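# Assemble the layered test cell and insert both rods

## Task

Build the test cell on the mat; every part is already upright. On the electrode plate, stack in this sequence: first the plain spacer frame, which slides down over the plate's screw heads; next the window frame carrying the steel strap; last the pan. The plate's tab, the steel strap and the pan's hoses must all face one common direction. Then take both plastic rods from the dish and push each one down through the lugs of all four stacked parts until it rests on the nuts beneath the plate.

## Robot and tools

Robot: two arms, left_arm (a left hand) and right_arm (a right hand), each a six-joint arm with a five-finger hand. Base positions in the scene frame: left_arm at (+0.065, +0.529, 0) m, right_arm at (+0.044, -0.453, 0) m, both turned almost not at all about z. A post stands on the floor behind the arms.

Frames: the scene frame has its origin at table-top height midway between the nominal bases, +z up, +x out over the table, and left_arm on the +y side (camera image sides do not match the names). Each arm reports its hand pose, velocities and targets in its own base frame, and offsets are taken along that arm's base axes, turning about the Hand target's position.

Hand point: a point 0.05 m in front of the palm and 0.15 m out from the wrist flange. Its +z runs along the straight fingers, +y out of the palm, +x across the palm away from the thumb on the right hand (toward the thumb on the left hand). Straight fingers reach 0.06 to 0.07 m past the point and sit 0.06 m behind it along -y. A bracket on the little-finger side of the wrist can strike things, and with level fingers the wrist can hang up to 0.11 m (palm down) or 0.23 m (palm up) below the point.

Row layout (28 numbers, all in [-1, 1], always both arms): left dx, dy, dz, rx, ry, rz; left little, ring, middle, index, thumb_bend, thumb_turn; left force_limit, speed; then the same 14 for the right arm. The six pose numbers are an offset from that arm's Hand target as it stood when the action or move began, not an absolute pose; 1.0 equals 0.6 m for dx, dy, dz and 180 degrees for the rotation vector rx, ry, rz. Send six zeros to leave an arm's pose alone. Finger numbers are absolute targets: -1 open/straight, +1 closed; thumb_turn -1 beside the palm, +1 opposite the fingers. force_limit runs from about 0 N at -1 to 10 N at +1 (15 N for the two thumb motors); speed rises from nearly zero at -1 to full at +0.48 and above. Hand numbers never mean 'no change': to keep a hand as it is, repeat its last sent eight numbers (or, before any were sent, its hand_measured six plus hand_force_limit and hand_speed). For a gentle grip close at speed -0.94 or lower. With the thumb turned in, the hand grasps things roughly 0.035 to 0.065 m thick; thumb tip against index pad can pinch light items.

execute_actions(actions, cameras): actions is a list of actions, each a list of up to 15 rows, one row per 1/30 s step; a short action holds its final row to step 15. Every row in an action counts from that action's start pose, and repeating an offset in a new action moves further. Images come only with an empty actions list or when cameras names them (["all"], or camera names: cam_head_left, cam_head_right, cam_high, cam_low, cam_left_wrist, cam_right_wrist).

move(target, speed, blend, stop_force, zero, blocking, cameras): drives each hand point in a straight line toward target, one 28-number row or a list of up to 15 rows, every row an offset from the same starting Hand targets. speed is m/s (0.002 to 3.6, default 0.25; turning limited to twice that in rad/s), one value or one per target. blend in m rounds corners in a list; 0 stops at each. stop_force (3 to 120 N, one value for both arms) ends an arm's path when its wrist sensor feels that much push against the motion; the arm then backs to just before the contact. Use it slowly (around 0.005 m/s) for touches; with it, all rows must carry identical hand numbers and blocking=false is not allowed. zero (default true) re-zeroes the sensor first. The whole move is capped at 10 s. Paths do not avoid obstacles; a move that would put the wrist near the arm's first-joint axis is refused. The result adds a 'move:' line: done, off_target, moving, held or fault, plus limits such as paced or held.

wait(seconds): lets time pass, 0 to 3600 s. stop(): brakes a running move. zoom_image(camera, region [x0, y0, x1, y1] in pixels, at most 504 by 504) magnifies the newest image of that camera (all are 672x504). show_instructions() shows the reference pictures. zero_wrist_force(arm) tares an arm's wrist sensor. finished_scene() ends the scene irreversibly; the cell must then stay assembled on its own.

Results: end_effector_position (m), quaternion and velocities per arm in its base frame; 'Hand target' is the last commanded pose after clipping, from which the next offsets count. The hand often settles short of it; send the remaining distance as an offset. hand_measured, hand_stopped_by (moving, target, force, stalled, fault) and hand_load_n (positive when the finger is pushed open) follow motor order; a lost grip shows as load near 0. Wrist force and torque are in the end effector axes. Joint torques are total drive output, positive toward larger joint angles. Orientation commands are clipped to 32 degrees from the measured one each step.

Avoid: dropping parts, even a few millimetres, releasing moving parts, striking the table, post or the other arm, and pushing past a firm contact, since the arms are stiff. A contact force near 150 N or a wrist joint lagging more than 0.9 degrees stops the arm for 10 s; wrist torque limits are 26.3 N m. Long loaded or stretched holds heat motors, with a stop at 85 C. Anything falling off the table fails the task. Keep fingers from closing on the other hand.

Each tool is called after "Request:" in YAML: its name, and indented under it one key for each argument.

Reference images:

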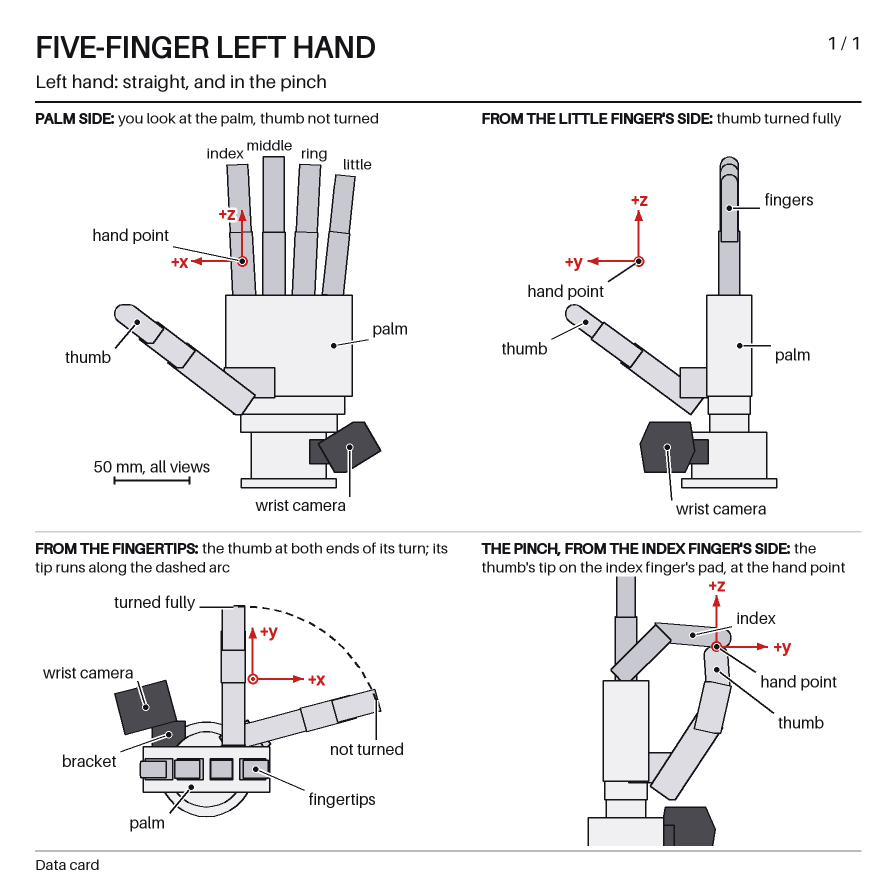

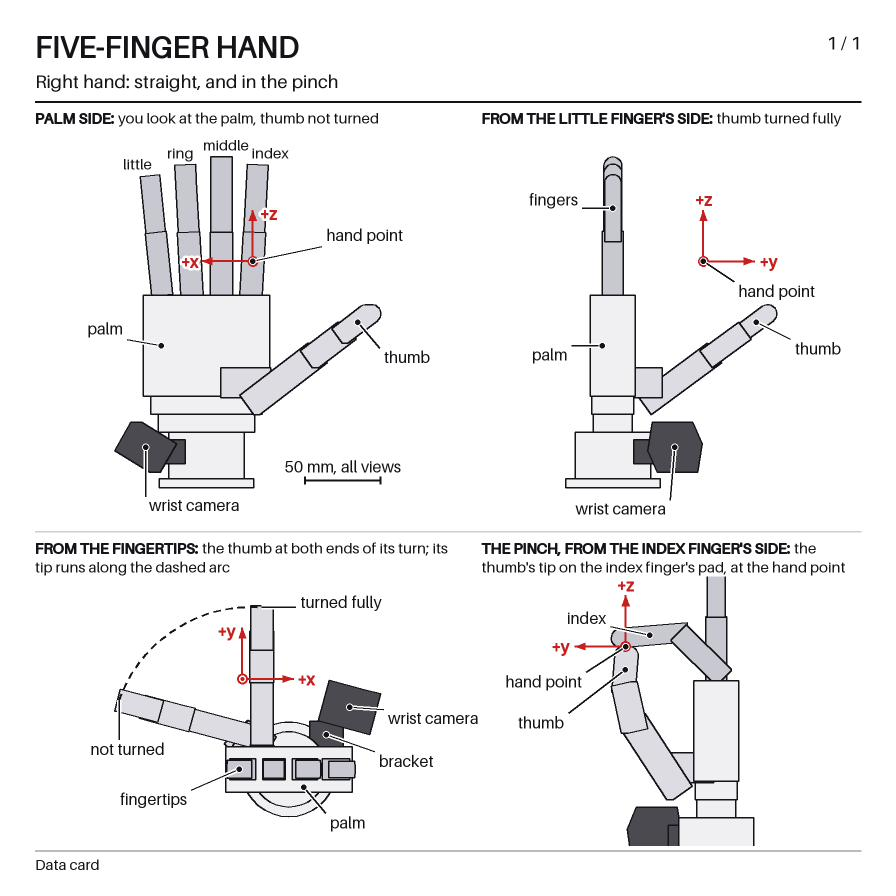

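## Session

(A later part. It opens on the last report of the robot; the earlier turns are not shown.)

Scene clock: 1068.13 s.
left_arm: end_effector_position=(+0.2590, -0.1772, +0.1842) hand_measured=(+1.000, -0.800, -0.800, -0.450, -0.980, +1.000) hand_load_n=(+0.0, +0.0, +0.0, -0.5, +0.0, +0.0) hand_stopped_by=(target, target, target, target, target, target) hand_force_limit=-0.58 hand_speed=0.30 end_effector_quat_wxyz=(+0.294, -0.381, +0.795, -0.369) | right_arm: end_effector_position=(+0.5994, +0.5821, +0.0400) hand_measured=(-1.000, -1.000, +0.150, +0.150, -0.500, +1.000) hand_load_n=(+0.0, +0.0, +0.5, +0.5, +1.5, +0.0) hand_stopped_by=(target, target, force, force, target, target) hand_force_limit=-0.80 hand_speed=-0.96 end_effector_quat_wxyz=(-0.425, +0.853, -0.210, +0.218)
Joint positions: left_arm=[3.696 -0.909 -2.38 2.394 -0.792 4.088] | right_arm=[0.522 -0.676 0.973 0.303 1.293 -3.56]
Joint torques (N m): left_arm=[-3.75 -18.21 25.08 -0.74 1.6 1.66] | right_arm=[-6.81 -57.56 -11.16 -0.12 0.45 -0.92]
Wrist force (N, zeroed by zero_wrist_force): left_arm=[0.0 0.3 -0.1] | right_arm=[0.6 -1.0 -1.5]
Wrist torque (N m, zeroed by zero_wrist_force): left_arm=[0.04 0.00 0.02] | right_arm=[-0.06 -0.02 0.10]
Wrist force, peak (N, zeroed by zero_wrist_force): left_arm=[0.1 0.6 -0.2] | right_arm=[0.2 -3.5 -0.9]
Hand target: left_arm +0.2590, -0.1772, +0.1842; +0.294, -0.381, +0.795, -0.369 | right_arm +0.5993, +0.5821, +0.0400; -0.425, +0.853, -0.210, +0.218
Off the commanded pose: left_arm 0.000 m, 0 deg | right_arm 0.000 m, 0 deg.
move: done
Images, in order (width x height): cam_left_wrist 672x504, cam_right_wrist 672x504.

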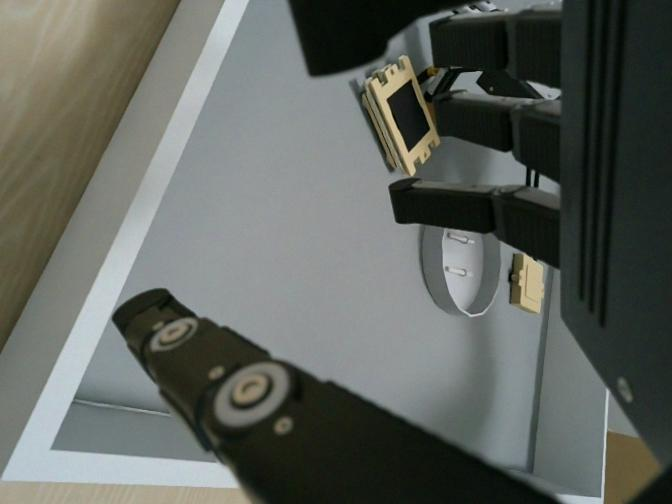

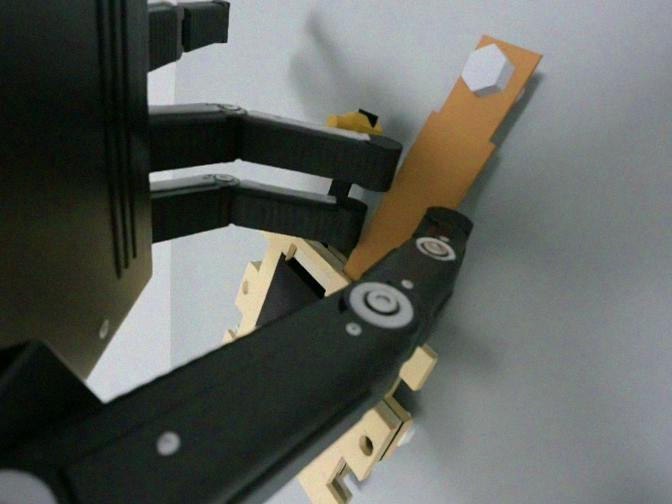

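Request:
move:
  target: [0,0,0,0,0,0,1,-0.8,-0.8,-0.45,-0.98,1,-0.58,0.3,0,0,0,0,0,0,-1,-1,0.05,0.05,-0.5,1,-0.8,-0.96]
  cameras: ["cam_right_wrist","cam_left_wrist"]

Request:
zoom_image:
  camera: "cam_right_wrist"
  region: [330, 380, 420, 480]

Request:
zoom_image:
  camera: "cam_left_wrist"
  region: [350, 40, 450, 180]

Scene clock: 1077.70 s.
left_arm: end_effector_position=(+0.2590, -0.1772, +0.1842) hand_measured=(+1.000, -0.800, -0.800, -0.450, -0.980, +1.000) hand_load_n=(+0.0, +0.0, +0.0, +0.0, +0.0, +0.0) hand_stopped_by=(target, target, target, target, target, target) hand_force_limit=-0.58 hand_speed=0.30 end_effector_quat_wxyz=(+0.294, -0.381, +0.795, -0.369) | right_arm: end_effector_position=(+0.5993, +0.5821, +0.0400) hand_measured=(-1.000, -1.000, +0.050, +0.050, -0.500, +1.000) hand_load_n=(+0.0, +0.0, +0.0, +0.0, +0.5, +0.0) hand_stopped_by=(target, target, target, target, target, target) hand_force_limit=-0.80 hand_speed=-0.96 end_effector_quat_wxyz=(-0.425, +0.853, -0.210, +0.218)
Joint positions: left_arm=[3.696 -0.909 -2.38 2.394 -0.792 4.088] | right_arm=[0.522 -0.676 0.974 0.302 1.293 -3.56]
Joint torques (N m): left_arm=[-2.66 -18.24 24.99 -0.65 1.54 1.56] | right_arm=[-2.5 -66.04 -10.94 -1.66 1.03 1.87]
Wrist force (N, zeroed by zero_wrist_force): left_arm=[0.1 0.3 0.1] | right_arm=[0.3 0.3 -0.3]
Wrist torque (N m, zeroed by zero_wrist_force): left_arm=[0.03 -0.01 0.02] | right_arm=[0.02 -0.04 0.14]
Wrist force, peak (N, zeroed by zero_wrist_force): left_arm=[0.0 0.6 0.0] | right_arm=[0.7 -2.7 -1.5]
Hand target: left_arm +0.2590, -0.1772, +0.1842; +0.294, -0.381, +0.795, -0.369 | right_arm +0.5993, +0.5821, +0.0400; -0.425, +0.853, -0.210, +0.218
Off the commanded pose: left_arm 0.000 m, 0 deg | right_arm 0.000 m, 0 deg.
move: done
Images, in order (width x height): cam_left_wrist 672x504, cam_right_wrist 672x504.

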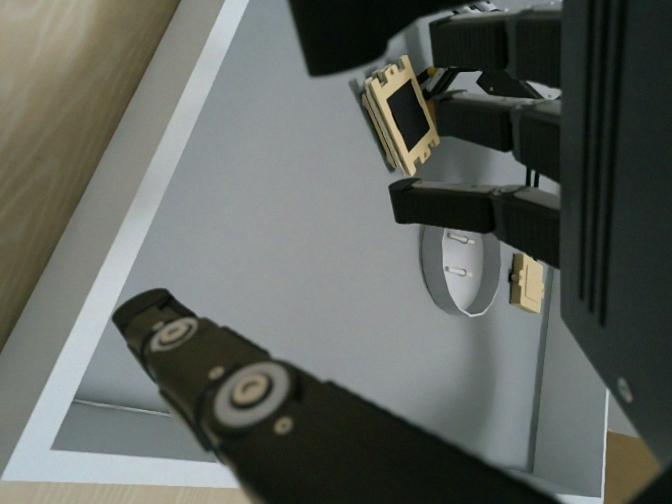

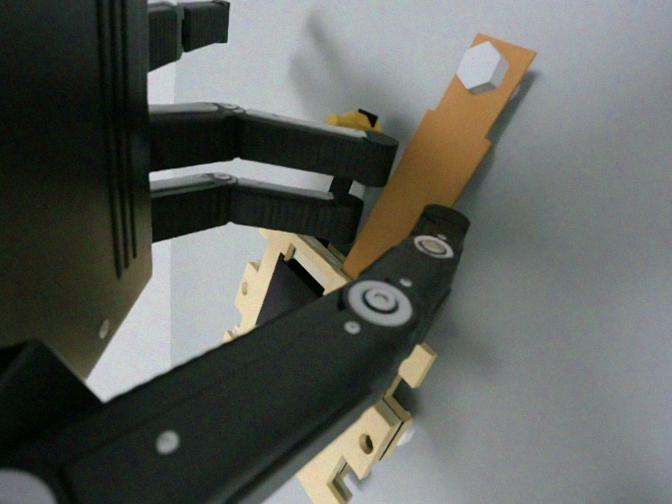

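Scaled by 5.040.

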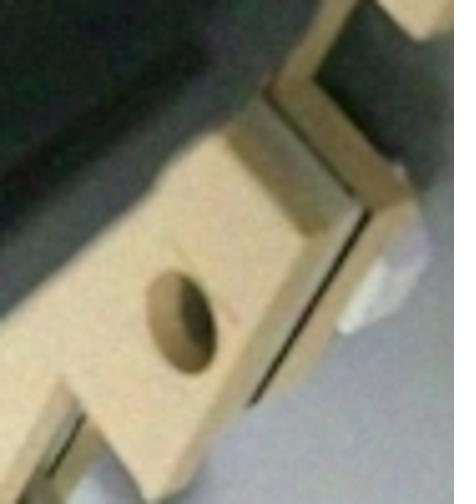

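Scaled by 3.600.

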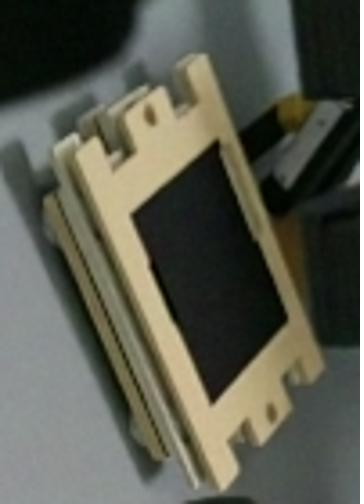

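Request:
move:
  target:
    - [0,0,0,0,0,0,1,-0.8,-0.8,-0.45,-0.98,1,-0.58,0.3,-0.0020,-0.0031,0,0,0,0,-1,-1,0.05,0.05,-0.5,1,-0.8,-0.96]
    - [0,0,0,0,0,0,1,-0.8,-0.8,-0.45,-0.98,1,-0.58,0.3,-0.0020,-0.0031,0.04,0,0,0,-1,-1,0.05,0.05,-0.5,1,-0.8,-0.96]
    - [0,0,0,0,0,0,1,-0.8,-0.8,-0.45,-0.98,1,-0.58,0.3,0.0,0.0,0.15,0,0,0,-1,-1,0.05,0.05,-0.5,1,-0.8,-0.96]
  speed: [0.01,0.03,0.1]
  cameras: ["cam_right_wrist","cam_left_wrist"]

Scene clock: 1080.90 s.
left_arm: end_effector_position=(+0.2590, -0.1772, +0.1842) hand_measured=(+1.000, -0.800, -0.800, -0.450, -0.980, +1.000) hand_load_n=(+0.0, +0.0, +0.0, +0.0, +0.5, +0.0) hand_stopped_by=(target, target, target, target, target, target) hand_force_limit=-0.58 hand_speed=0.30 end_effector_quat_wxyz=(+0.294, -0.381, +0.795, -0.369) | right_arm: end_effector_position=(+0.5994, +0.5821, +0.1301) hand_measured=(-1.000, -1.000, +0.050, +0.050, -0.500, +1.000) hand_load_n=(+0.0, +0.0, +0.5, +0.0, +0.5, +0.0) hand_stopped_by=(target, target, target, target, target, target) hand_force_limit=-0.80 hand_speed=-0.96 end_effector_quat_wxyz=(-0.425, +0.853, -0.210, +0.218)
Joint positions: left_arm=[3.696 -0.909 -2.38 2.394 -0.792 4.088] | right_arm=[0.522 -0.73 0.839 0.491 1.293 -3.56]
Joint torques (N m): left_arm=[-2.41 -18.84 25.19 -0.72 1.59 1.57] | right_arm=[6.93 -44.18 -15.7 -0.17 0.65 -0.58]
Wrist force (N, zeroed by zero_wrist_force): left_arm=[0.0 0.3 0.0] | right_arm=[0.1 0.3 0.3]
Wrist torque (N m, zeroed by zero_wrist_force): left_arm=[0.03 0.00 0.03] | right_arm=[0.02 -0.01 0.09]
Wrist force, peak (N, zeroed by zero_wrist_force): left_arm=[0.2 0.5 -0.2] | right_arm=[-0.4 1.0 0.6]
Hand target: left_arm +0.2590, -0.1772, +0.1842; +0.294, -0.381, +0.795, -0.369 | right_arm +0.5993, +0.5821, +0.1300; -0.425, +0.853, -0.210, +0.218
Off the commanded pose: left_arm 0.000 m, 0 deg | right_arm 0.000 m, 0 deg.
move: done
Images, in order (width x height): cam_left_wrist 672x504, cam_right_wrist 672x504.

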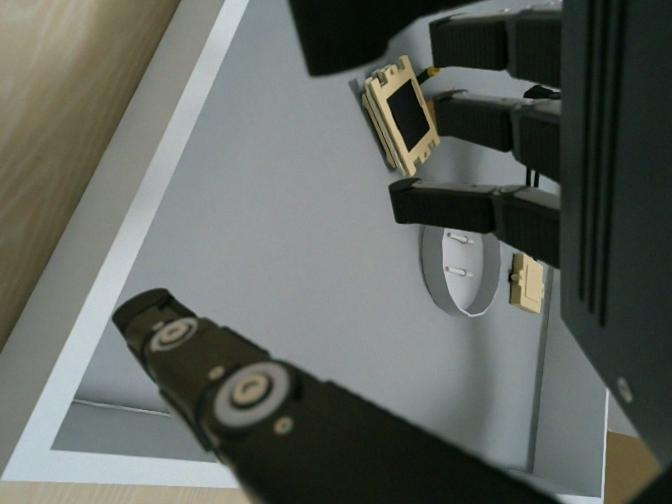

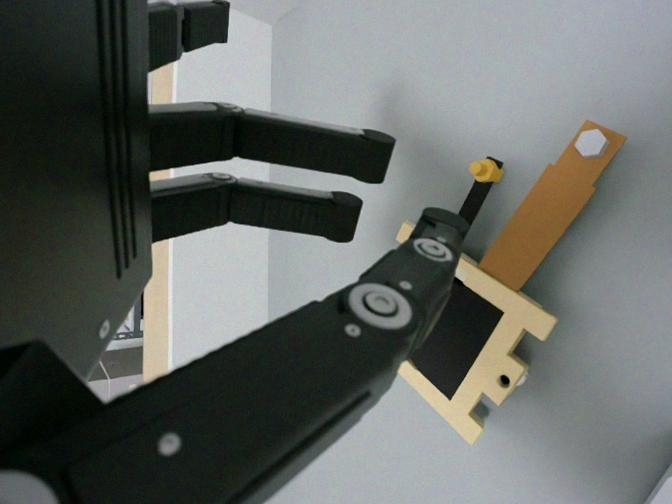

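Request:
zoom_image:
  camera: "cam_right_wrist"
  region: [390, 200, 570, 460]

Request:
zoom_image:
  camera: "cam_right_wrist"
  region: [460, 330, 560, 430]

Request:
zoom_image:
  camera: "cam_left_wrist"
  region: [350, 40, 450, 180]

Scaled by 1.938.

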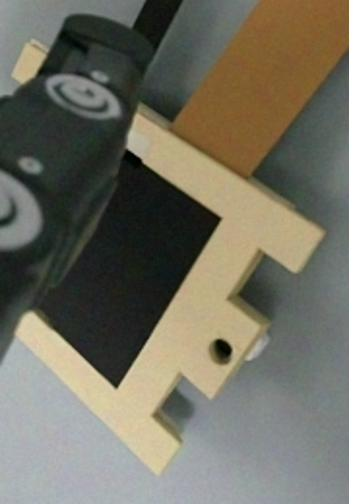

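Scaled by 5.040.

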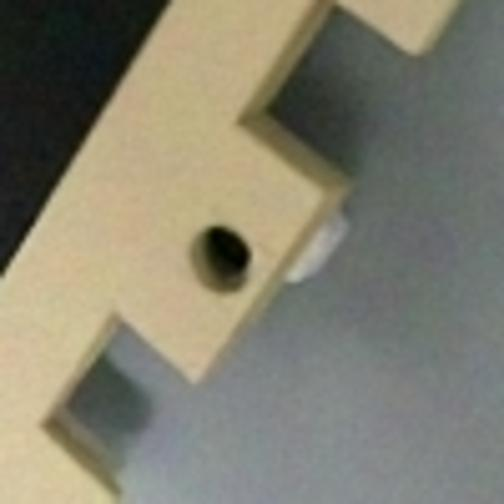

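Scaled by 3.600.

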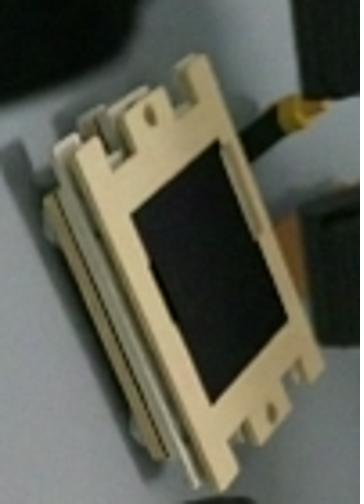

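Request:
move:
  target: [0.1583,-0.135,-0.1383,0,0,0,1,-0.8,-0.8,-0.45,-0.98,1,-0.58,0.3,0,0,0,0,0,0,-1,-1,0.05,0.05,-0.5,1,-0.8,-0.96]
  speed: 0.15
  cameras: ["cam_left_wrist"]

Scene clock: 1087.10 s.
left_arm: end_effector_position=(+0.3540, -0.2582, +0.1013) hand_measured=(+1.000, -0.800, -0.800, -0.450, -0.980, +1.000) hand_load_n=(+0.0, +0.0, +0.0, +0.0, +0.0, +0.0) hand_stopped_by=(target, target, target, target, target, target) hand_force_limit=-0.58 hand_speed=0.30 end_effector_quat_wxyz=(+0.294, -0.381, +0.795, -0.369) | right_arm: end_effector_position=(+0.5993, +0.5821, +0.1300) hand_measured=(-1.000, -1.000, +0.050, +0.050, -0.500, +1.000) hand_load_n=(+0.0, +0.0, +0.0, +0.0, +0.0, +0.0) hand_stopped_by=(target, target, target, target, target, target) hand_force_limit=-0.80 hand_speed=-0.96 end_effector_quat_wxyz=(-0.425, +0.853, -0.210, +0.218)
Joint positions: left_arm=[2.981 -1.467 -2.236 3.094 -1.331 3.533] | right_arm=[0.522 -0.73 0.839 0.491 1.293 -3.56]
Joint torques (N m): left_arm=[-3.97 2.98 8.27 1.45 -0.21 1.13] | right_arm=[-4.33 -45.23 -29.54 1.05 -1.18 -2.24]
Wrist force (N, zeroed by zero_wrist_force): left_arm=[0.1 0.3 -0.1] | right_arm=[0.2 0.0 0.3]
Wrist torque (N m, zeroed by zero_wrist_force): left_arm=[0.04 0.01 -0.07] | right_arm=[-0.03 -0.03 0.10]
Wrist force, peak (N, zeroed by zero_wrist_force): left_arm=[0.2 0.2 1.3] | right_arm=[-0.3 0.6 0.2]
Hand target: left_arm +0.3540, -0.2582, +0.1012; +0.294, -0.381, +0.795, -0.369 | right_arm +0.5993, +0.5821, +0.1300; -0.425, +0.853, -0.210, +0.218
Off the commanded pose: left_arm 0.000 m, 0 deg | right_arm 0.000 m, 0 deg.
move: done

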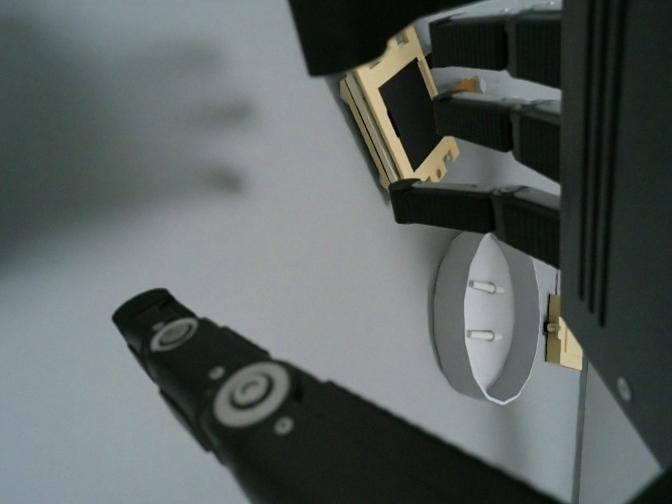

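Request:
move:
  target: [0,0,0,0,0,0,1,-0.8,-0.8,-0.45,-0.98,1,-0.58,0.3,-0.135,-0.21,0.1,0,0,0,-1,-1,0.05,0.05,-0.5,1,-0.8,-0.96]
  speed: 0.15

Request:
move:
  target: [0.115,-0.0125,0.1,0,0,0,1,-0.8,-0.8,-0.45,-0.98,1,-0.58,0.3,0,0,0,0,0,0,-1,-1,0.05,0.05,-0.5,1,-0.8,-0.96]
  speed: 0.1
  cameras: ["cam_left_wrist"]

Scene clock: 1090.53 s.
left_arm: end_effector_position=(+0.3540, -0.2582, +0.1012) hand_measured=(+1.000, -0.800, -0.800, -0.450, -0.980, +1.000) hand_load_n=(+0.0, +0.0, +0.0, +0.0, +0.0, +0.0) hand_stopped_by=(target, target, target, target, target, target) hand_force_limit=-0.58 hand_speed=0.30 end_effector_quat_wxyz=(+0.294, -0.381, +0.795, -0.369) | right_arm: end_effector_position=(+0.5184, +0.4561, +0.1899) hand_measured=(-1.000, -1.000, +0.050, +0.050, -0.500, +1.000) hand_load_n=(-0.5, +0.0, +0.0, +0.0, +0.0, +0.0) hand_stopped_by=(target, target, target, target, target, target) hand_force_limit=-0.80 hand_speed=-0.96 end_effector_quat_wxyz=(-0.425, +0.853, -0.210, +0.218)
Joint positions: left_arm=[2.981 -1.467 -2.236 3.094 -1.331 3.532] | right_arm=[0.388 -1.134 1.355 0.406 1.183 -3.642]
Joint torques (N m): left_arm=[-7.85 2.86 6.62 1.86 -1.19 -1.68] | right_arm=[1.89 -50.89 -11.25 -1.58 -0.09 1.71]
Wrist force (N, zeroed by zero_wrist_force): left_arm=[0.1 0.1 -0.1] | right_arm=[0.2 0.1 -0.2]
Wrist torque (N m, zeroed by zero_wrist_force): left_arm=[0.00 0.01 -0.06] | right_arm=[0.01 0.01 0.02]
Wrist force, peak (N, zeroed by zero_wrist_force): left_arm=[0.2 0.4 0.0] | right_arm=[0.1 -0.3 1.5]
Hand target: left_arm +0.3540, -0.2582, +0.1012; +0.294, -0.381, +0.795, -0.369 | right_arm +0.5183, +0.4561, +0.1900; -0.425, +0.853, -0.210, +0.218
Off the commanded pose: left_arm 0.000 m, 0 deg | right_arm 0.000 m, 0 deg.
move: done

Scene clock: 1091.90 s.
left_arm: end_effector_position=(+0.4230, -0.2657, +0.1611) hand_measured=(+1.000, -0.800, -0.800, -0.450, -0.980, +1.000) hand_load_n=(+0.0, +0.0, +0.0, +0.0, +0.0, +0.0) hand_stopped_by=(target, target, target, target, target, target) hand_force_limit=-0.58 hand_speed=0.30 end_effector_quat_wxyz=(+0.294, -0.381, +0.795, -0.369) | right_arm: end_effector_position=(+0.5183, +0.4561, +0.1900) hand_measured=(-1.000, -1.000, +0.050, +0.050, -0.500, +1.000) hand_load_n=(+0.0, +0.0, +0.0, +0.0, +0.0, +0.0) hand_stopped_by=(target, target, target, target, target, target) hand_force_limit=-0.80 hand_speed=-0.96 end_effector_quat_wxyz=(-0.425, +0.853, -0.210, +0.218)
Joint positions: left_arm=[2.993 -1.557 -1.981 2.927 -1.321 3.54] | right_arm=[0.388 -1.134 1.355 0.406 1.183 -3.642]
Joint torques (N m): left_arm=[-5.53 25.93 23.52 0.12 -1.17 0.82] | right_arm=[-3.28 -50.62 -10.11 -1.8 -1.42 2.09]
Wrist force (N, zeroed by zero_wrist_force): left_arm=[-0.2 0.1 0.0] | right_arm=[-0.1 -0.1 0.0]
Wrist torque (N m, zeroed by zero_wrist_force): left_arm=[0.01 0.03 -0.09] | right_arm=[-0.02 0.05 0.00]
Wrist force, peak (N, zeroed by zero_wrist_force): left_arm=[0.9 1.3 -0.1] | right_arm=[0.5 -0.5 -0.1]
Hand target: left_arm +0.4230, -0.2657, +0.1612; +0.294, -0.381, +0.795, -0.369 | right_arm +0.5183, +0.4561, +0.1900; -0.425, +0.853, -0.210, +0.218
Off the commanded pose: left_arm 0.000 m, 0 deg | right_arm 0.000 m, 0 deg.
move: done

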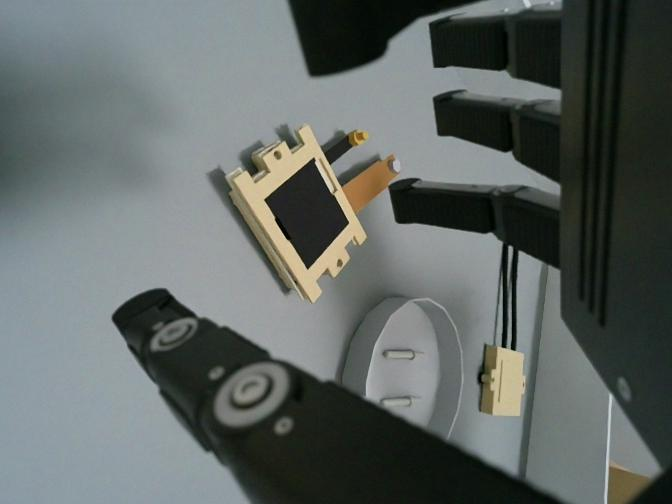

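Nice view. Zoom.

Request:
zoom_image:
  camera: "cam_left_wrist"
  region: [215, 110, 345, 210]

Request:
zoom_image:
  camera: "cam_left_wrist"
  region: [270, 210, 400, 310]

Request:
zoom_image:
  camera: "cam_left_wrist"
  region: [200, 110, 420, 310]

Scaled by 3.877.

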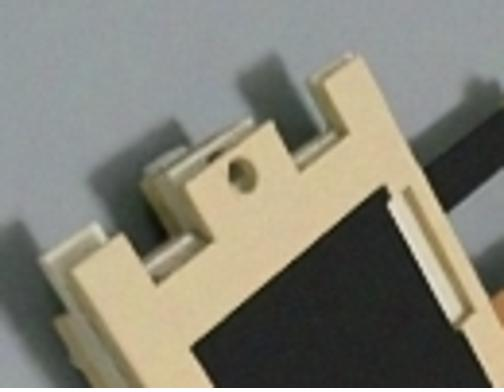

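Scaled by 3.877.

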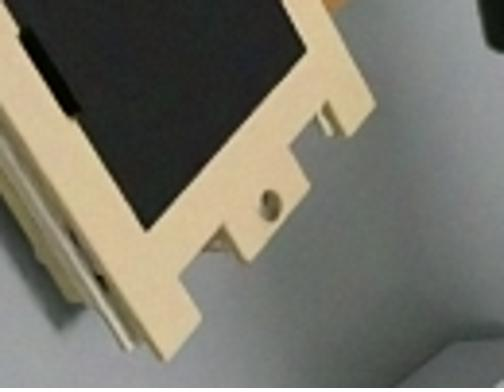

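Scaled by 2.291.

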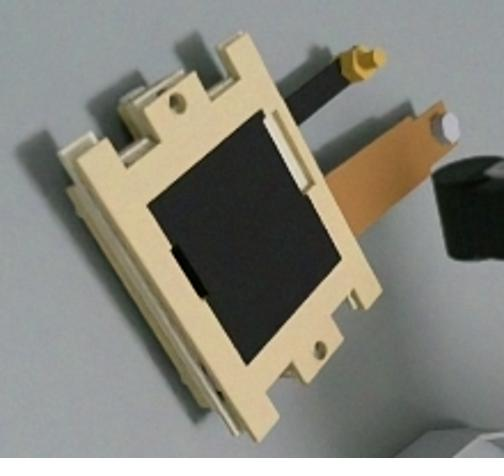

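Request:
zoom_image:
  camera: "cam_left_wrist"
  region: [245, 130, 305, 180]

Request:
zoom_image:
  camera: "cam_left_wrist"
  region: [310, 235, 370, 285]

Scaled by 8.400.

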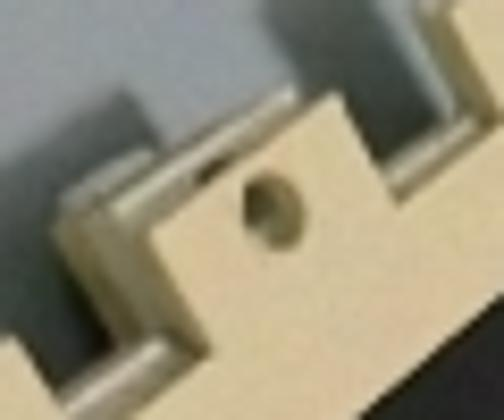

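Scaled by 8.400.

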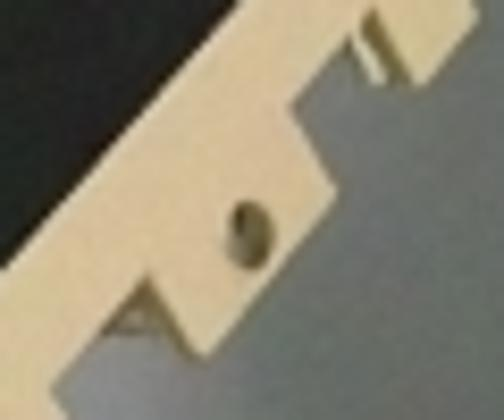

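Request:
move:
  target: [-0.115,0.0125,-0.04,0,0,0,1,-0.8,-0.8,-0.45,-0.98,1,-0.58,0.3,0,0,0,0,0,0,-1,-1,0.05,0.05,-0.5,1,-0.8,-0.96]
  speed: 0.15

Request:
move:
  target:
    - [0,0,0,0,0,0,1,-0.8,-0.8,-0.45,-0.98,1,-0.58,0.3,0.133,0.2069,-0.1,0,0,0,-1,-1,0.05,0.05,-0.5,1,-0.8,-0.96]
    - [0,0,0,0,0,0,1,-0.8,-0.8,-0.45,-0.98,1,-0.58,0.3,0.133,0.2069,-0.21,0,0,0,-1,-1,0.05,0.05,-0.5,1,-0.8,-0.96]
    - [0,0,0,0,0,0,1,-0.8,-0.8,-0.45,-0.98,1,-0.58,0.3,0.133,0.2069,-0.25,0,0,0,-1,-1,0.05,0.05,-0.5,1,-0.8,-0.96]
  speed: [0.15,0.08,0.02]
  cameras: ["cam_right_wrist"]

Scene clock: 1102.87 s.
left_arm: end_effector_position=(+0.3541, -0.2582, +0.1372) hand_measured=(+1.000, -0.800, -0.800, -0.450, -0.980, +1.000) hand_load_n=(+0.0, +0.0, +0.0, +0.0, +0.0, +0.0) hand_stopped_by=(target, target, target, target, target, target) hand_force_limit=-0.58 hand_speed=0.30 end_effector_quat_wxyz=(+0.294, -0.381, +0.795, -0.369) | right_arm: end_effector_position=(+0.5183, +0.4561, +0.1900) hand_measured=(-1.000, -1.000, +0.050, +0.050, -0.500, +1.000) hand_load_n=(+0.0, +0.0, +0.0, +0.0, +0.0, +0.0) hand_stopped_by=(target, target, target, target, target, target) hand_force_limit=-0.80 hand_speed=-0.96 end_effector_quat_wxyz=(-0.425, +0.853, -0.210, +0.218)
Joint positions: left_arm=[2.981 -1.416 -2.173 2.981 -1.331 3.532] | right_arm=[0.388 -1.134 1.355 0.406 1.183 -3.642]
Joint torques (N m): left_arm=[7.34 18.42 10.78 -0.63 1.94 2.3] | right_arm=[-5.18 -52.08 -9.91 -1.74 -1.56 1.99]
Wrist force (N, zeroed by zero_wrist_force): left_arm=[0.1 0.2 -0.4] | right_arm=[0.0 -0.4 0.2]
Wrist torque (N m, zeroed by zero_wrist_force): left_arm=[0.05 -0.02 0.04] | right_arm=[-0.07 0.04 0.00]
Wrist force, peak (N, zeroed by zero_wrist_force): left_arm=[0.8 1.5 -0.8] | right_arm=[0.5 -0.4 0.1]
Hand target: left_arm +0.3540, -0.2582, +0.1372; +0.294, -0.381, +0.795, -0.369 | right_arm +0.5183, +0.4561, +0.1900; -0.425, +0.853, -0.210, +0.218
Off the commanded pose: left_arm 0.000 m, 0 deg | right_arm 0.000 m, 0 deg.
move: done

Scene clock: 1106.73 s.
left_arm: end_effector_position=(+0.3540, -0.2582, +0.1372) hand_measured=(+1.000, -0.800, -0.800, -0.450, -0.980, +1.000) hand_load_n=(+0.0, +0.0, +0.0, +0.0, +0.0, +0.5) hand_stopped_by=(target, target, target, target, target, target) hand_force_limit=-0.58 hand_speed=0.30 end_effector_quat_wxyz=(+0.294, -0.381, +0.795, -0.369) | right_arm: end_effector_position=(+0.5981, +0.5802, +0.0397) hand_measured=(-1.000, -1.000, +0.050, +0.050, -0.500, +1.000) hand_load_n=(+0.0, +0.0, +0.0, +0.0, +0.0, +0.0) hand_stopped_by=(target, target, target, target, target, target) hand_force_limit=-0.80 hand_speed=-0.96 end_effector_quat_wxyz=(-0.425, +0.853, -0.210, +0.218)
Joint positions: left_arm=[2.981 -1.416 -2.173 2.981 -1.331 3.532] | right_arm=[0.521 -0.681 0.985 0.297 1.292 -3.561]
Joint torques (N m): left_arm=[7.79 22.4 7.87 0.32 1.82 2.26] | right_arm=[-4.53 -62.81 -24.17 1.72 0.42 2.02]
Wrist force (N, zeroed by zero_wrist_force): left_arm=[0.3 0.2 0.1] | right_arm=[-0.2 -0.4 -0.1]
Wrist torque (N m, zeroed by zero_wrist_force): left_arm=[0.02 -0.03 0.04] | right_arm=[-0.06 0.04 0.09]
Wrist force, peak (N, zeroed by zero_wrist_force): left_arm=[0.5 0.4 0.0] | right_arm=[0.1 0.1 1.4]
Hand target: left_arm +0.3540, -0.2582, +0.1372; +0.294, -0.381, +0.795, -0.369 | right_arm +0.5981, +0.5802, +0.0400; -0.425, +0.853, -0.210, +0.218
Off the commanded pose: left_arm 0.000 m, 0 deg | right_arm 0.000 m, 0 deg.
move: done

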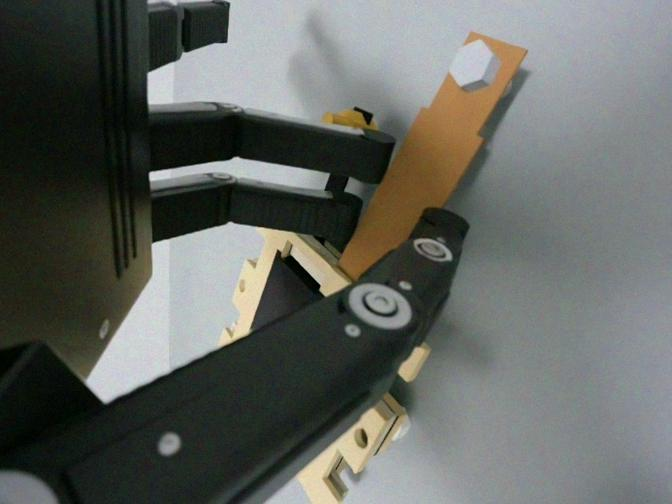

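Request:
move:
  target: [0,0,0,0,0,0,1,-0.8,-0.8,-0.45,-0.98,1,-0.58,0.3,0.0020,0.0031,0,0,0,0,-1,-1,0.05,0.05,-0.5,1,-0.8,-0.96]
  speed: 0.01

Request:
move:
  target: [0,0,0,0,0,0,1,-0.8,-0.8,-0.45,-0.98,1,-0.58,0.3,0,0,0,0,0,0,-1,-1,0.3,0.3,-0.5,1,-0.85,-0.96]
  speed: 0.01
  cameras: ["cam_right_wrist"]

Scene clock: 1108.03 s.
left_arm: end_effector_position=(+0.3540, -0.2582, +0.1372) hand_measured=(+1.000, -0.800, -0.800, -0.450, -0.980, +1.000) hand_load_n=(+0.0, +0.0, +0.0, +0.0, +0.0, +0.0) hand_stopped_by=(target, target, target, target, target, target) hand_force_limit=-0.58 hand_speed=0.30 end_effector_quat_wxyz=(+0.294, -0.381, +0.795, -0.369) | right_arm: end_effector_position=(+0.5994, +0.5821, +0.0399) hand_measured=(-1.000, -1.000, +0.050, +0.050, -0.500, +1.000) hand_load_n=(+0.0, +0.0, +0.0, +0.0, +0.0, +0.0) hand_stopped_by=(target, target, target, target, target, target) hand_force_limit=-0.80 hand_speed=-0.96 end_effector_quat_wxyz=(-0.425, +0.853, -0.210, +0.218)
Joint positions: left_arm=[2.981 -1.416 -2.173 2.981 -1.331 3.532] | right_arm=[0.522 -0.676 0.973 0.303 1.293 -3.56]
Joint torques (N m): left_arm=[7.75 21.74 8.13 0.32 1.67 2.26] | right_arm=[4.62 -64.74 -8.9 -1.41 0.02 1.09]
Wrist force (N, zeroed by zero_wrist_force): left_arm=[0.0 0.2 -0.1] | right_arm=[0.1 -0.3 -0.3]
Wrist torque (N m, zeroed by zero_wrist_force): left_arm=[0.03 0.00 0.03] | right_arm=[-0.06 0.01 0.03]
Wrist force, peak (N, zeroed by zero_wrist_force): left_arm=[0.4 0.4 0.1] | right_arm=[0.2 -0.4 -0.3]
Hand target: left_arm +0.3540, -0.2582, +0.1372; +0.294, -0.381, +0.795, -0.369 | right_arm +0.5993, +0.5821, +0.0400; -0.425, +0.853, -0.210, +0.218
Off the commanded pose: left_arm 0.000 m, 0 deg | right_arm 0.000 m, 0 deg.
move: done

Scene clock: 1109.13 s.
left_arm: end_effector_position=(+0.3540, -0.2582, +0.1372) hand_measured=(+1.000, -0.800, -0.800, -0.450, -0.980, +1.000) hand_load_n=(+0.0, +0.0, +0.0, +0.0, +0.0, +0.0) hand_stopped_by=(target, target, target, target, target, target) hand_force_limit=-0.58 hand_speed=0.30 end_effector_quat_wxyz=(+0.294, -0.381, +0.795, -0.369) | right_arm: end_effector_position=(+0.5993, +0.5821, +0.0400) hand_measured=(-1.000, -1.000, +0.134, +0.148, -0.500, +1.000) hand_load_n=(+0.0, +0.0, +0.5, +0.5, +1.0, +0.5) hand_stopped_by=(target, target, force, force, target, target) hand_force_limit=-0.85 hand_speed=-0.96 end_effector_quat_wxyz=(-0.425, +0.853, -0.210, +0.218)
Joint positions: left_arm=[2.981 -1.416 -2.173 2.981 -1.331 3.532] | right_arm=[0.522 -0.676 0.974 0.302 1.293 -3.56]
Joint torques (N m): left_arm=[7.34 21.73 6.89 0.34 1.74 2.28] | right_arm=[-3.52 -66.51 -9.74 -1.63 -1.19 -2.27]
Wrist force (N, zeroed by zero_wrist_force): left_arm=[0.3 0.3 -0.1] | right_arm=[0.2 -1.2 -0.3]
Wrist torque (N m, zeroed by zero_wrist_force): left_arm=[0.05 -0.04 0.04] | right_arm=[-0.11 -0.02 0.03]
Wrist force, peak (N, zeroed by zero_wrist_force): left_arm=[0.4 0.5 0.1] | right_arm=[0.2 -1.5 -0.3]
Hand target: left_arm +0.3540, -0.2582, +0.1372; +0.294, -0.381, +0.795, -0.369 | right_arm +0.5993, +0.5821, +0.0400; -0.425, +0.853, -0.210, +0.218
Off the commanded pose: left_arm 0.000 m, 0 deg | right_arm 0.000 m, 0 deg.
move: done

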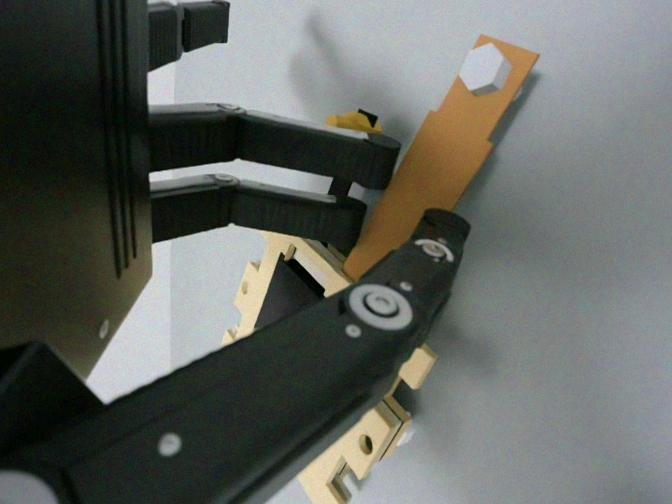

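Request:
move:
  target: [0,0,0,0,0,0,1,-0.8,-0.8,-0.45,-0.98,1,-0.58,0.3,0.0022,0.0034,0,0,0,0,-1,-1,0.3,0.3,-0.5,1,-0.85,-0.96]
  speed: 0.008

Request:
move:
  target: [0,0,0,0,0,0,1,-0.8,-0.8,-0.45,-0.98,1,-0.58,0.3,0,0,0,0,0,0,-1,-1,0.05,0.05,-0.5,1,-0.85,-0.96]
  speed: 0.01

Request:
move:
  target:
    - [0,0,0,0,0,0,1,-0.8,-0.8,-0.45,-0.98,1,-0.58,0.3,-0.0020,-0.0031,0,0,0,0,-1,-1,0.05,0.05,-0.5,1,-0.85,-0.96]
    - [0,0,0,0,0,0,1,-0.8,-0.8,-0.45,-0.98,1,-0.58,0.3,-0.0020,-0.0031,0.04,0,0,0,-1,-1,0.05,0.05,-0.5,1,-0.85,-0.96]
    - [0,0,0,0,0,0,1,-0.8,-0.8,-0.45,-0.98,1,-0.58,0.3,-0.002,-0.003,0.15,0,0,0,-1,-1,0.05,0.05,-0.5,1,-0.85,-0.96]
    - [0,0,0,0,0,0,1,-0.8,-0.8,-0.45,-0.98,1,-0.58,0.3,-0.137,-0.213,0.25,0,0,0,-1,-1,0.05,0.05,-0.5,1,-0.85,-0.96]
  speed: [0.01,0.03,0.1,0.15]

Request:
move:
  target: [0.115,-0.0125,0.04,0,0,0,1,-0.8,-0.8,-0.45,-0.98,1,-0.58,0.3,0,0,0,0,0,0,-1,-1,0.05,0.05,-0.5,1,-0.85,-0.96]
  speed: 0.15
  cameras: ["cam_left_wrist"]

Request:
zoom_image:
  camera: "cam_left_wrist"
  region: [245, 130, 305, 180]

Request:
zoom_image:
  camera: "cam_left_wrist"
  region: [200, 110, 420, 310]

Scene clock: 1111.33 s.
left_arm: end_effector_position=(+0.3540, -0.2582, +0.1372) hand_measured=(+1.000, -0.800, -0.800, -0.450, -0.980, +1.000) hand_load_n=(+0.0, -0.5, +0.0, +0.0, +0.0, +0.0) hand_stopped_by=(target, target, target, target, target, target) hand_force_limit=-0.58 hand_speed=0.30 end_effector_quat_wxyz=(+0.294, -0.381, +0.795, -0.369) | right_arm: end_effector_position=(+0.6007, +0.5842, +0.0400) hand_measured=(-1.000, -1.000, +0.134, +0.148, -0.500, +1.000) hand_load_n=(+0.0, +0.0, +0.5, +0.0, +1.0, +0.0) hand_stopped_by=(target, target, force, force, target, target) hand_force_limit=-0.85 hand_speed=-0.96 end_effector_quat_wxyz=(-0.425, +0.853, -0.210, +0.218)
Joint positions: left_arm=[2.981 -1.416 -2.173 2.981 -1.331 3.532] | right_arm=[0.524 -0.669 0.961 0.308 1.295 -3.559]
Joint torques (N m): left_arm=[7.04 21.83 8.5 0.42 1.67 2.24] | right_arm=[5.79 -59.69 -10.53 -0.11 0.48 1.68]
Wrist force (N, zeroed by zero_wrist_force): left_arm=[-0.1 0.2 0.0] | right_arm=[0.6 -0.7 -0.8]
Wrist torque (N m, zeroed by zero_wrist_force): left_arm=[0.02 0.01 0.02] | right_arm=[-0.04 -0.07 0.05]
Wrist force, peak (N, zeroed by zero_wrist_force): left_arm=[0.3 0.4 -0.2] | right_arm=[-0.1 -1.4 -0.4]
Hand target: left_arm +0.3540, -0.2582, +0.1372; +0.294, -0.381, +0.795, -0.369 | right_arm +0.6007, +0.5841, +0.0400; -0.425, +0.853, -0.210, +0.218
Off the commanded pose: left_arm 0.000 m, 0 deg | right_arm 0.000 m, 0 deg.
move: done

Scene clock: 1112.43 s.
left_arm: end_effector_position=(+0.3540, -0.2582, +0.1372) hand_measured=(+1.000, -0.800, -0.800, -0.450, -0.980, +1.000) hand_load_n=(+0.0, +0.0, +0.0, -0.5, +0.0, +0.0) hand_stopped_by=(target, target, target, target, target, target) hand_force_limit=-0.58 hand_speed=0.30 end_effector_quat_wxyz=(+0.294, -0.381, +0.795, -0.369) | right_arm: end_effector_position=(+0.6006, +0.5841, +0.0400) hand_measured=(-1.000, -1.000, +0.050, +0.050, -0.500, +1.000) hand_load_n=(+0.0, +0.0, +0.0, +0.0, +0.5, +0.0) hand_stopped_by=(target, target, target, target, target, target) hand_force_limit=-0.85 hand_speed=-0.96 end_effector_quat_wxyz=(-0.425, +0.853, -0.210, +0.218)
Joint positions: left_arm=[2.981 -1.416 -2.173 2.981 -1.331 3.532] | right_arm=[0.524 -0.669 0.961 0.308 1.295 -3.559]
Joint torques (N m): left_arm=[8 21.88 7.84 0.38 1.65 2.17] | right_arm=[-2.64 -67.55 -9.4 -1.88 -1.23 -1.03]
Wrist force (N, zeroed by zero_wrist_force): left_arm=[0.1 0.2 -0.2] | right_arm=[0.1 0.2 -0.2]
Wrist torque (N m, zeroed by zero_wrist_force): left_arm=[0.04 -0.02 0.03] | right_arm=[0.01 -0.01 0.04]
Wrist force, peak (N, zeroed by zero_wrist_force): left_arm=[0.3 0.4 -0.3] | right_arm=[0.3 -1.1 -1.0]
Hand target: left_arm +0.3540, -0.2582, +0.1372; +0.294, -0.381, +0.795, -0.369 | right_arm +0.6007, +0.5841, +0.0400; -0.425, +0.853, -0.210, +0.218
Off the commanded pose: left_arm 0.000 m, 0 deg | right_arm 0.000 m, 0 deg.
move: done

Scene clock: 1116.27 s.
left_arm: end_effector_position=(+0.3540, -0.2582, +0.1372) hand_measured=(+1.000, -0.800, -0.800, -0.450, -0.980, +1.000) hand_load_n=(+0.0, +0.0, +0.0, +0.0, +0.0, +0.5) hand_stopped_by=(target, target, target, target, target, target) hand_force_limit=-0.58 hand_speed=0.30 end_effector_quat_wxyz=(+0.294, -0.381, +0.795, -0.369) | right_arm: end_effector_position=(+0.5185, +0.4563, +0.1899) hand_measured=(-1.000, -1.000, +0.050, +0.050, -0.500, +1.000) hand_load_n=(+0.0, +0.0, +0.0, +0.0, +0.0, +0.0) hand_stopped_by=(target, target, target, target, target, target) hand_force_limit=-0.85 hand_speed=-0.96 end_effector_quat_wxyz=(-0.425, +0.853, -0.210, +0.218)
Joint positions: left_arm=[2.981 -1.416 -2.173 2.981 -1.331 3.532] | right_arm=[0.388 -1.134 1.354 0.406 1.184 -3.642]
Joint torques (N m): left_arm=[7.4 21.53 8.1 0.41 1.54 2.3] | right_arm=[1.88 -50.27 -12.16 -1.74 -0.21 1.66]
Wrist force (N, zeroed by zero_wrist_force): left_arm=[0.1 0.1 -0.1] | right_arm=[0.0 0.0 0.1]
Wrist torque (N m, zeroed by zero_wrist_force): left_arm=[0.01 -0.03 0.04] | right_arm=[-0.01 0.05 0.00]
Wrist force, peak (N, zeroed by zero_wrist_force): left_arm=[0.3 0.5 -0.1] | right_arm=[0.4 -0.3 1.5]
Hand target: left_arm +0.3540, -0.2582, +0.1372; +0.294, -0.381, +0.795, -0.369 | right_arm +0.5185, +0.4563, +0.1900; -0.425, +0.853, -0.210, +0.218
Off the commanded pose: left_arm 0.000 m, 0 deg | right_arm 0.000 m, 0 deg.
move: done

Scene clock: 1117.23 s.
left_arm: end_effector_position=(+0.4230, -0.2657, +0.1611) hand_measured=(+1.000, -0.800, -0.800, -0.450, -0.980, +1.000) hand_load_n=(+0.0, +0.0, +0.0, +0.0, +0.0, +0.0) hand_stopped_by=(target, target, target, target, target, target) hand_force_limit=-0.58 hand_speed=0.30 end_effector_quat_wxyz=(+0.294, -0.381, +0.795, -0.368) | right_arm: end_effector_position=(+0.5185, +0.4563, +0.1900) hand_measured=(-1.000, -1.000, +0.050, +0.050, -0.500, +1.000) hand_load_n=(+0.0, +0.0, +0.0, +0.0, +0.0, +0.0) hand_stopped_by=(target, target, target, target, target, target) hand_force_limit=-0.85 hand_speed=-0.96 end_effector_quat_wxyz=(-0.425, +0.853, -0.210, +0.218)
Joint positions: left_arm=[2.993 -1.557 -1.981 2.926 -1.321 3.54] | right_arm=[0.388 -1.134 1.354 0.406 1.183 -3.642]
Joint torques (N m): left_arm=[-8.28 12.08 28.46 1.14 -1.18 -1.46] | right_arm=[-1.01 -51.38 -10.34 -1.69 -1.53 2.01]
Wrist force (N, zeroed by zero_wrist_force): left_arm=[0.1 0.1 0.1] | right_arm=[0.1 0.0 0.2]
Wrist torque (N m, zeroed by zero_wrist_force): left_arm=[-0.01 0.00 -0.07] | right_arm=[-0.03 0.02 0.01]
Wrist force, peak (N, zeroed by zero_wrist_force): left_arm=[1.0 1.4 -0.7] | right_arm=[0.4 -0.2 0.6]
Hand target: left_arm +0.4230, -0.2657, +0.1612; +0.294, -0.381, +0.795, -0.369 | right_arm +0.5185, +0.4563, +0.1900; -0.425, +0.853, -0.210, +0.218
Off the commanded pose: left_arm 0.000 m, 0 deg | right_arm 0.000 m, 0 deg.
move: done

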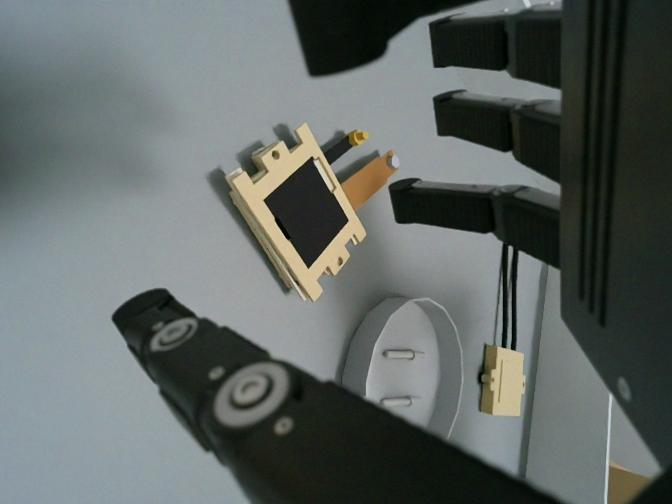

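Scaled by 8.400.

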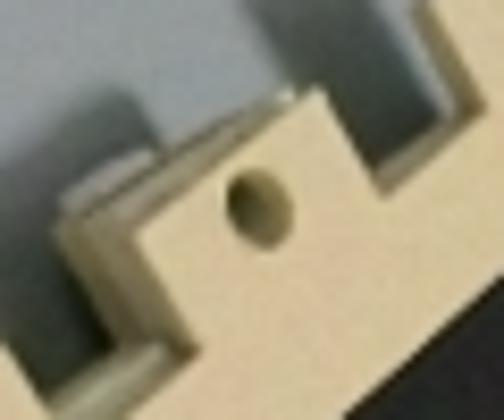

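Scaled by 2.291.

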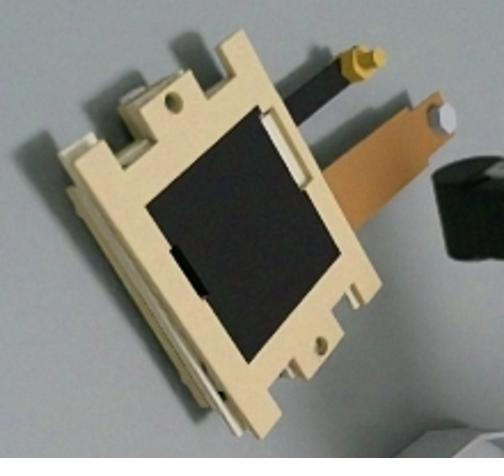

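Request:
zoom_image:
  camera: "cam_left_wrist"
  region: [270, 230, 370, 310]

Request:
zoom_image:
  camera: "cam_left_wrist"
  region: [220, 120, 320, 200]

Scaled by 5.040.

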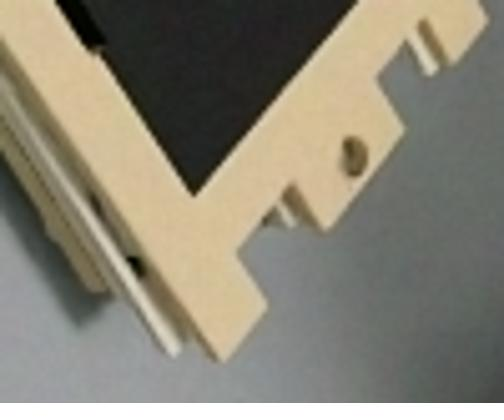

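Scaled by 5.040.

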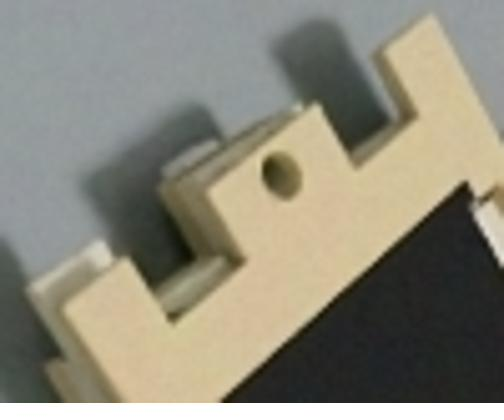

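Request:
move:
  target: [-0.115,0.0125,-0.04,0,0,0,1,-0.8,-0.8,-0.45,-0.98,1,-0.58,0.3,0,0,0,0,0,0,-1,-1,0.14,0.05,-0.8,1,-0.6,-0.5]
  speed: 0.15

Request:
move:
  target:
    - [0,0,0,0,0,0,1,-0.8,-0.8,-0.45,-0.98,1,-0.58,0.3,0.1485,0.2155,-0.1,0,0,0,-1,-1,0.14,0.05,-0.8,1,-0.6,-0.5]
    - [0,0,0,0,0,0,1,-0.8,-0.8,-0.45,-0.98,1,-0.58,0.3,0.1485,0.2155,-0.21,0,0,0,-1,-1,0.14,0.05,-0.8,1,-0.6,-0.5]
    - [0,0,0,0,0,0,1,-0.8,-0.8,-0.45,-0.98,1,-0.58,0.3,0.1485,0.2155,-0.25,0,0,0,-1,-1,0.14,0.05,-0.8,1,-0.6,-0.5]
  speed: [0.15,0.08,0.02]
  cameras: ["cam_right_wrist"]

Scene clock: 1123.63 s.
left_arm: end_effector_position=(+0.3541, -0.2582, +0.1372) hand_measured=(+1.000, -0.800, -0.800, -0.450, -0.980, +1.000) hand_load_n=(+0.0, +0.0, +0.0, +0.0, +0.0, +0.0) hand_stopped_by=(target, target, target, target, target, target) hand_force_limit=-0.58 hand_speed=0.30 end_effector_quat_wxyz=(+0.294, -0.381, +0.795, -0.369) | right_arm: end_effector_position=(+0.5185, +0.4563, +0.1900) hand_measured=(-1.000, -1.000, +0.140, +0.050, -0.800, +1.000) hand_load_n=(+0.0, +0.0, +0.0, +0.0, +0.0, +0.0) hand_stopped_by=(target, target, target, target, target, target) hand_force_limit=-0.60 hand_speed=-0.50 end_effector_quat_wxyz=(-0.425, +0.853, -0.210, +0.218)
Joint positions: left_arm=[2.981 -1.416 -2.173 2.981 -1.331 3.532] | right_arm=[0.388 -1.134 1.354 0.406 1.183 -3.642]
Joint torques (N m): left_arm=[7.47 18.28 11.59 -0.74 1.72 2.33] | right_arm=[-4.01 -50.98 -10.73 -1.51 -1.37 1.95]
Wrist force (N, zeroed by zero_wrist_force): left_arm=[0.0 0.3 -0.2] | right_arm=[0.1 -0.1 0.1]
Wrist torque (N m, zeroed by zero_wrist_force): left_arm=[0.05 0.00 0.04] | right_arm=[-0.03 0.03 0.01]
Wrist force, peak (N, zeroed by zero_wrist_force): left_arm=[0.9 1.4 -0.7] | right_arm=[0.1 -0.3 -0.5]
Hand target: left_arm +0.3540, -0.2582, +0.1372; +0.294, -0.381, +0.795, -0.369 | right_arm +0.5185, +0.4563, +0.1900; -0.425, +0.853, -0.210, +0.218
Off the commanded pose: left_arm 0.000 m, 0 deg | right_arm 0.000 m, 0 deg.
move: done

Scene clock: 1127.57 s.
left_arm: end_effector_position=(+0.3540, -0.2582, +0.1372) hand_measured=(+1.000, -0.800, -0.800, -0.450, -0.980, +1.000) hand_load_n=(+0.0, -0.5, +0.0, +0.0, -0.5, +0.0) hand_stopped_by=(target, target, target, target, target, target) hand_force_limit=-0.58 hand_speed=0.30 end_effector_quat_wxyz=(+0.294, -0.381, +0.795, -0.369) | right_arm: end_effector_position=(+0.6075, +0.5856, +0.0397) hand_measured=(-1.000, -1.000, +0.140, +0.050, -0.800, +1.000) hand_load_n=(+0.0, +0.0, +0.0, +0.0, +0.0, +0.0) hand_stopped_by=(target, target, target, target, target, target) hand_force_limit=-0.60 hand_speed=-0.50 end_effector_quat_wxyz=(-0.425, +0.853, -0.210, +0.218)
Joint positions: left_arm=[2.981 -1.416 -2.173 2.981 -1.331 3.532] | right_arm=[0.521 -0.651 0.928 0.324 1.292 -3.561]
Joint torques (N m): left_arm=[7.08 22 7.13 0.25 1.83 2.13] | right_arm=[-4.99 -61.6 -26.12 1.83 0.27 2.03]
Wrist force (N, zeroed by zero_wrist_force): left_arm=[0.0 0.3 -0.1] | right_arm=[-0.2 -0.2 -0.1]
Wrist torque (N m, zeroed by zero_wrist_force): left_arm=[0.04 -0.01 0.02] | right_arm=[-0.02 0.04 0.12]
Wrist force, peak (N, zeroed by zero_wrist_force): left_arm=[0.4 0.4 0.2] | right_arm=[-0.4 -0.5 1.3]
Hand target: left_arm +0.3540, -0.2582, +0.1372; +0.294, -0.381, +0.795, -0.369 | right_arm +0.6076, +0.5856, +0.0400; -0.425, +0.853, -0.210, +0.218
Off the commanded pose: left_arm 0.000 m, 0 deg | right_arm 0.000 m, 0 deg.
move: done

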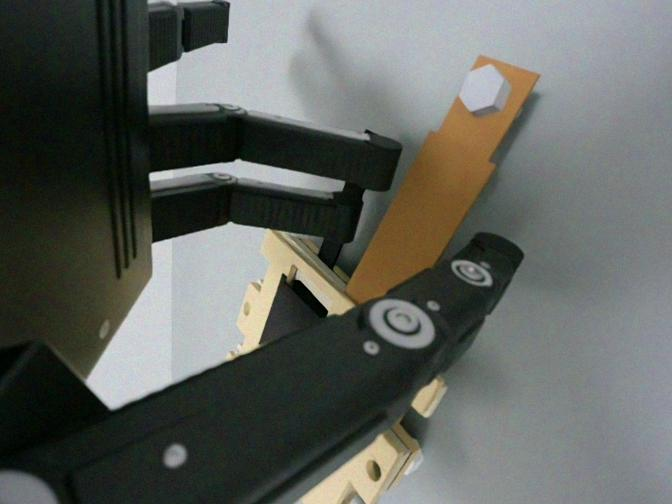

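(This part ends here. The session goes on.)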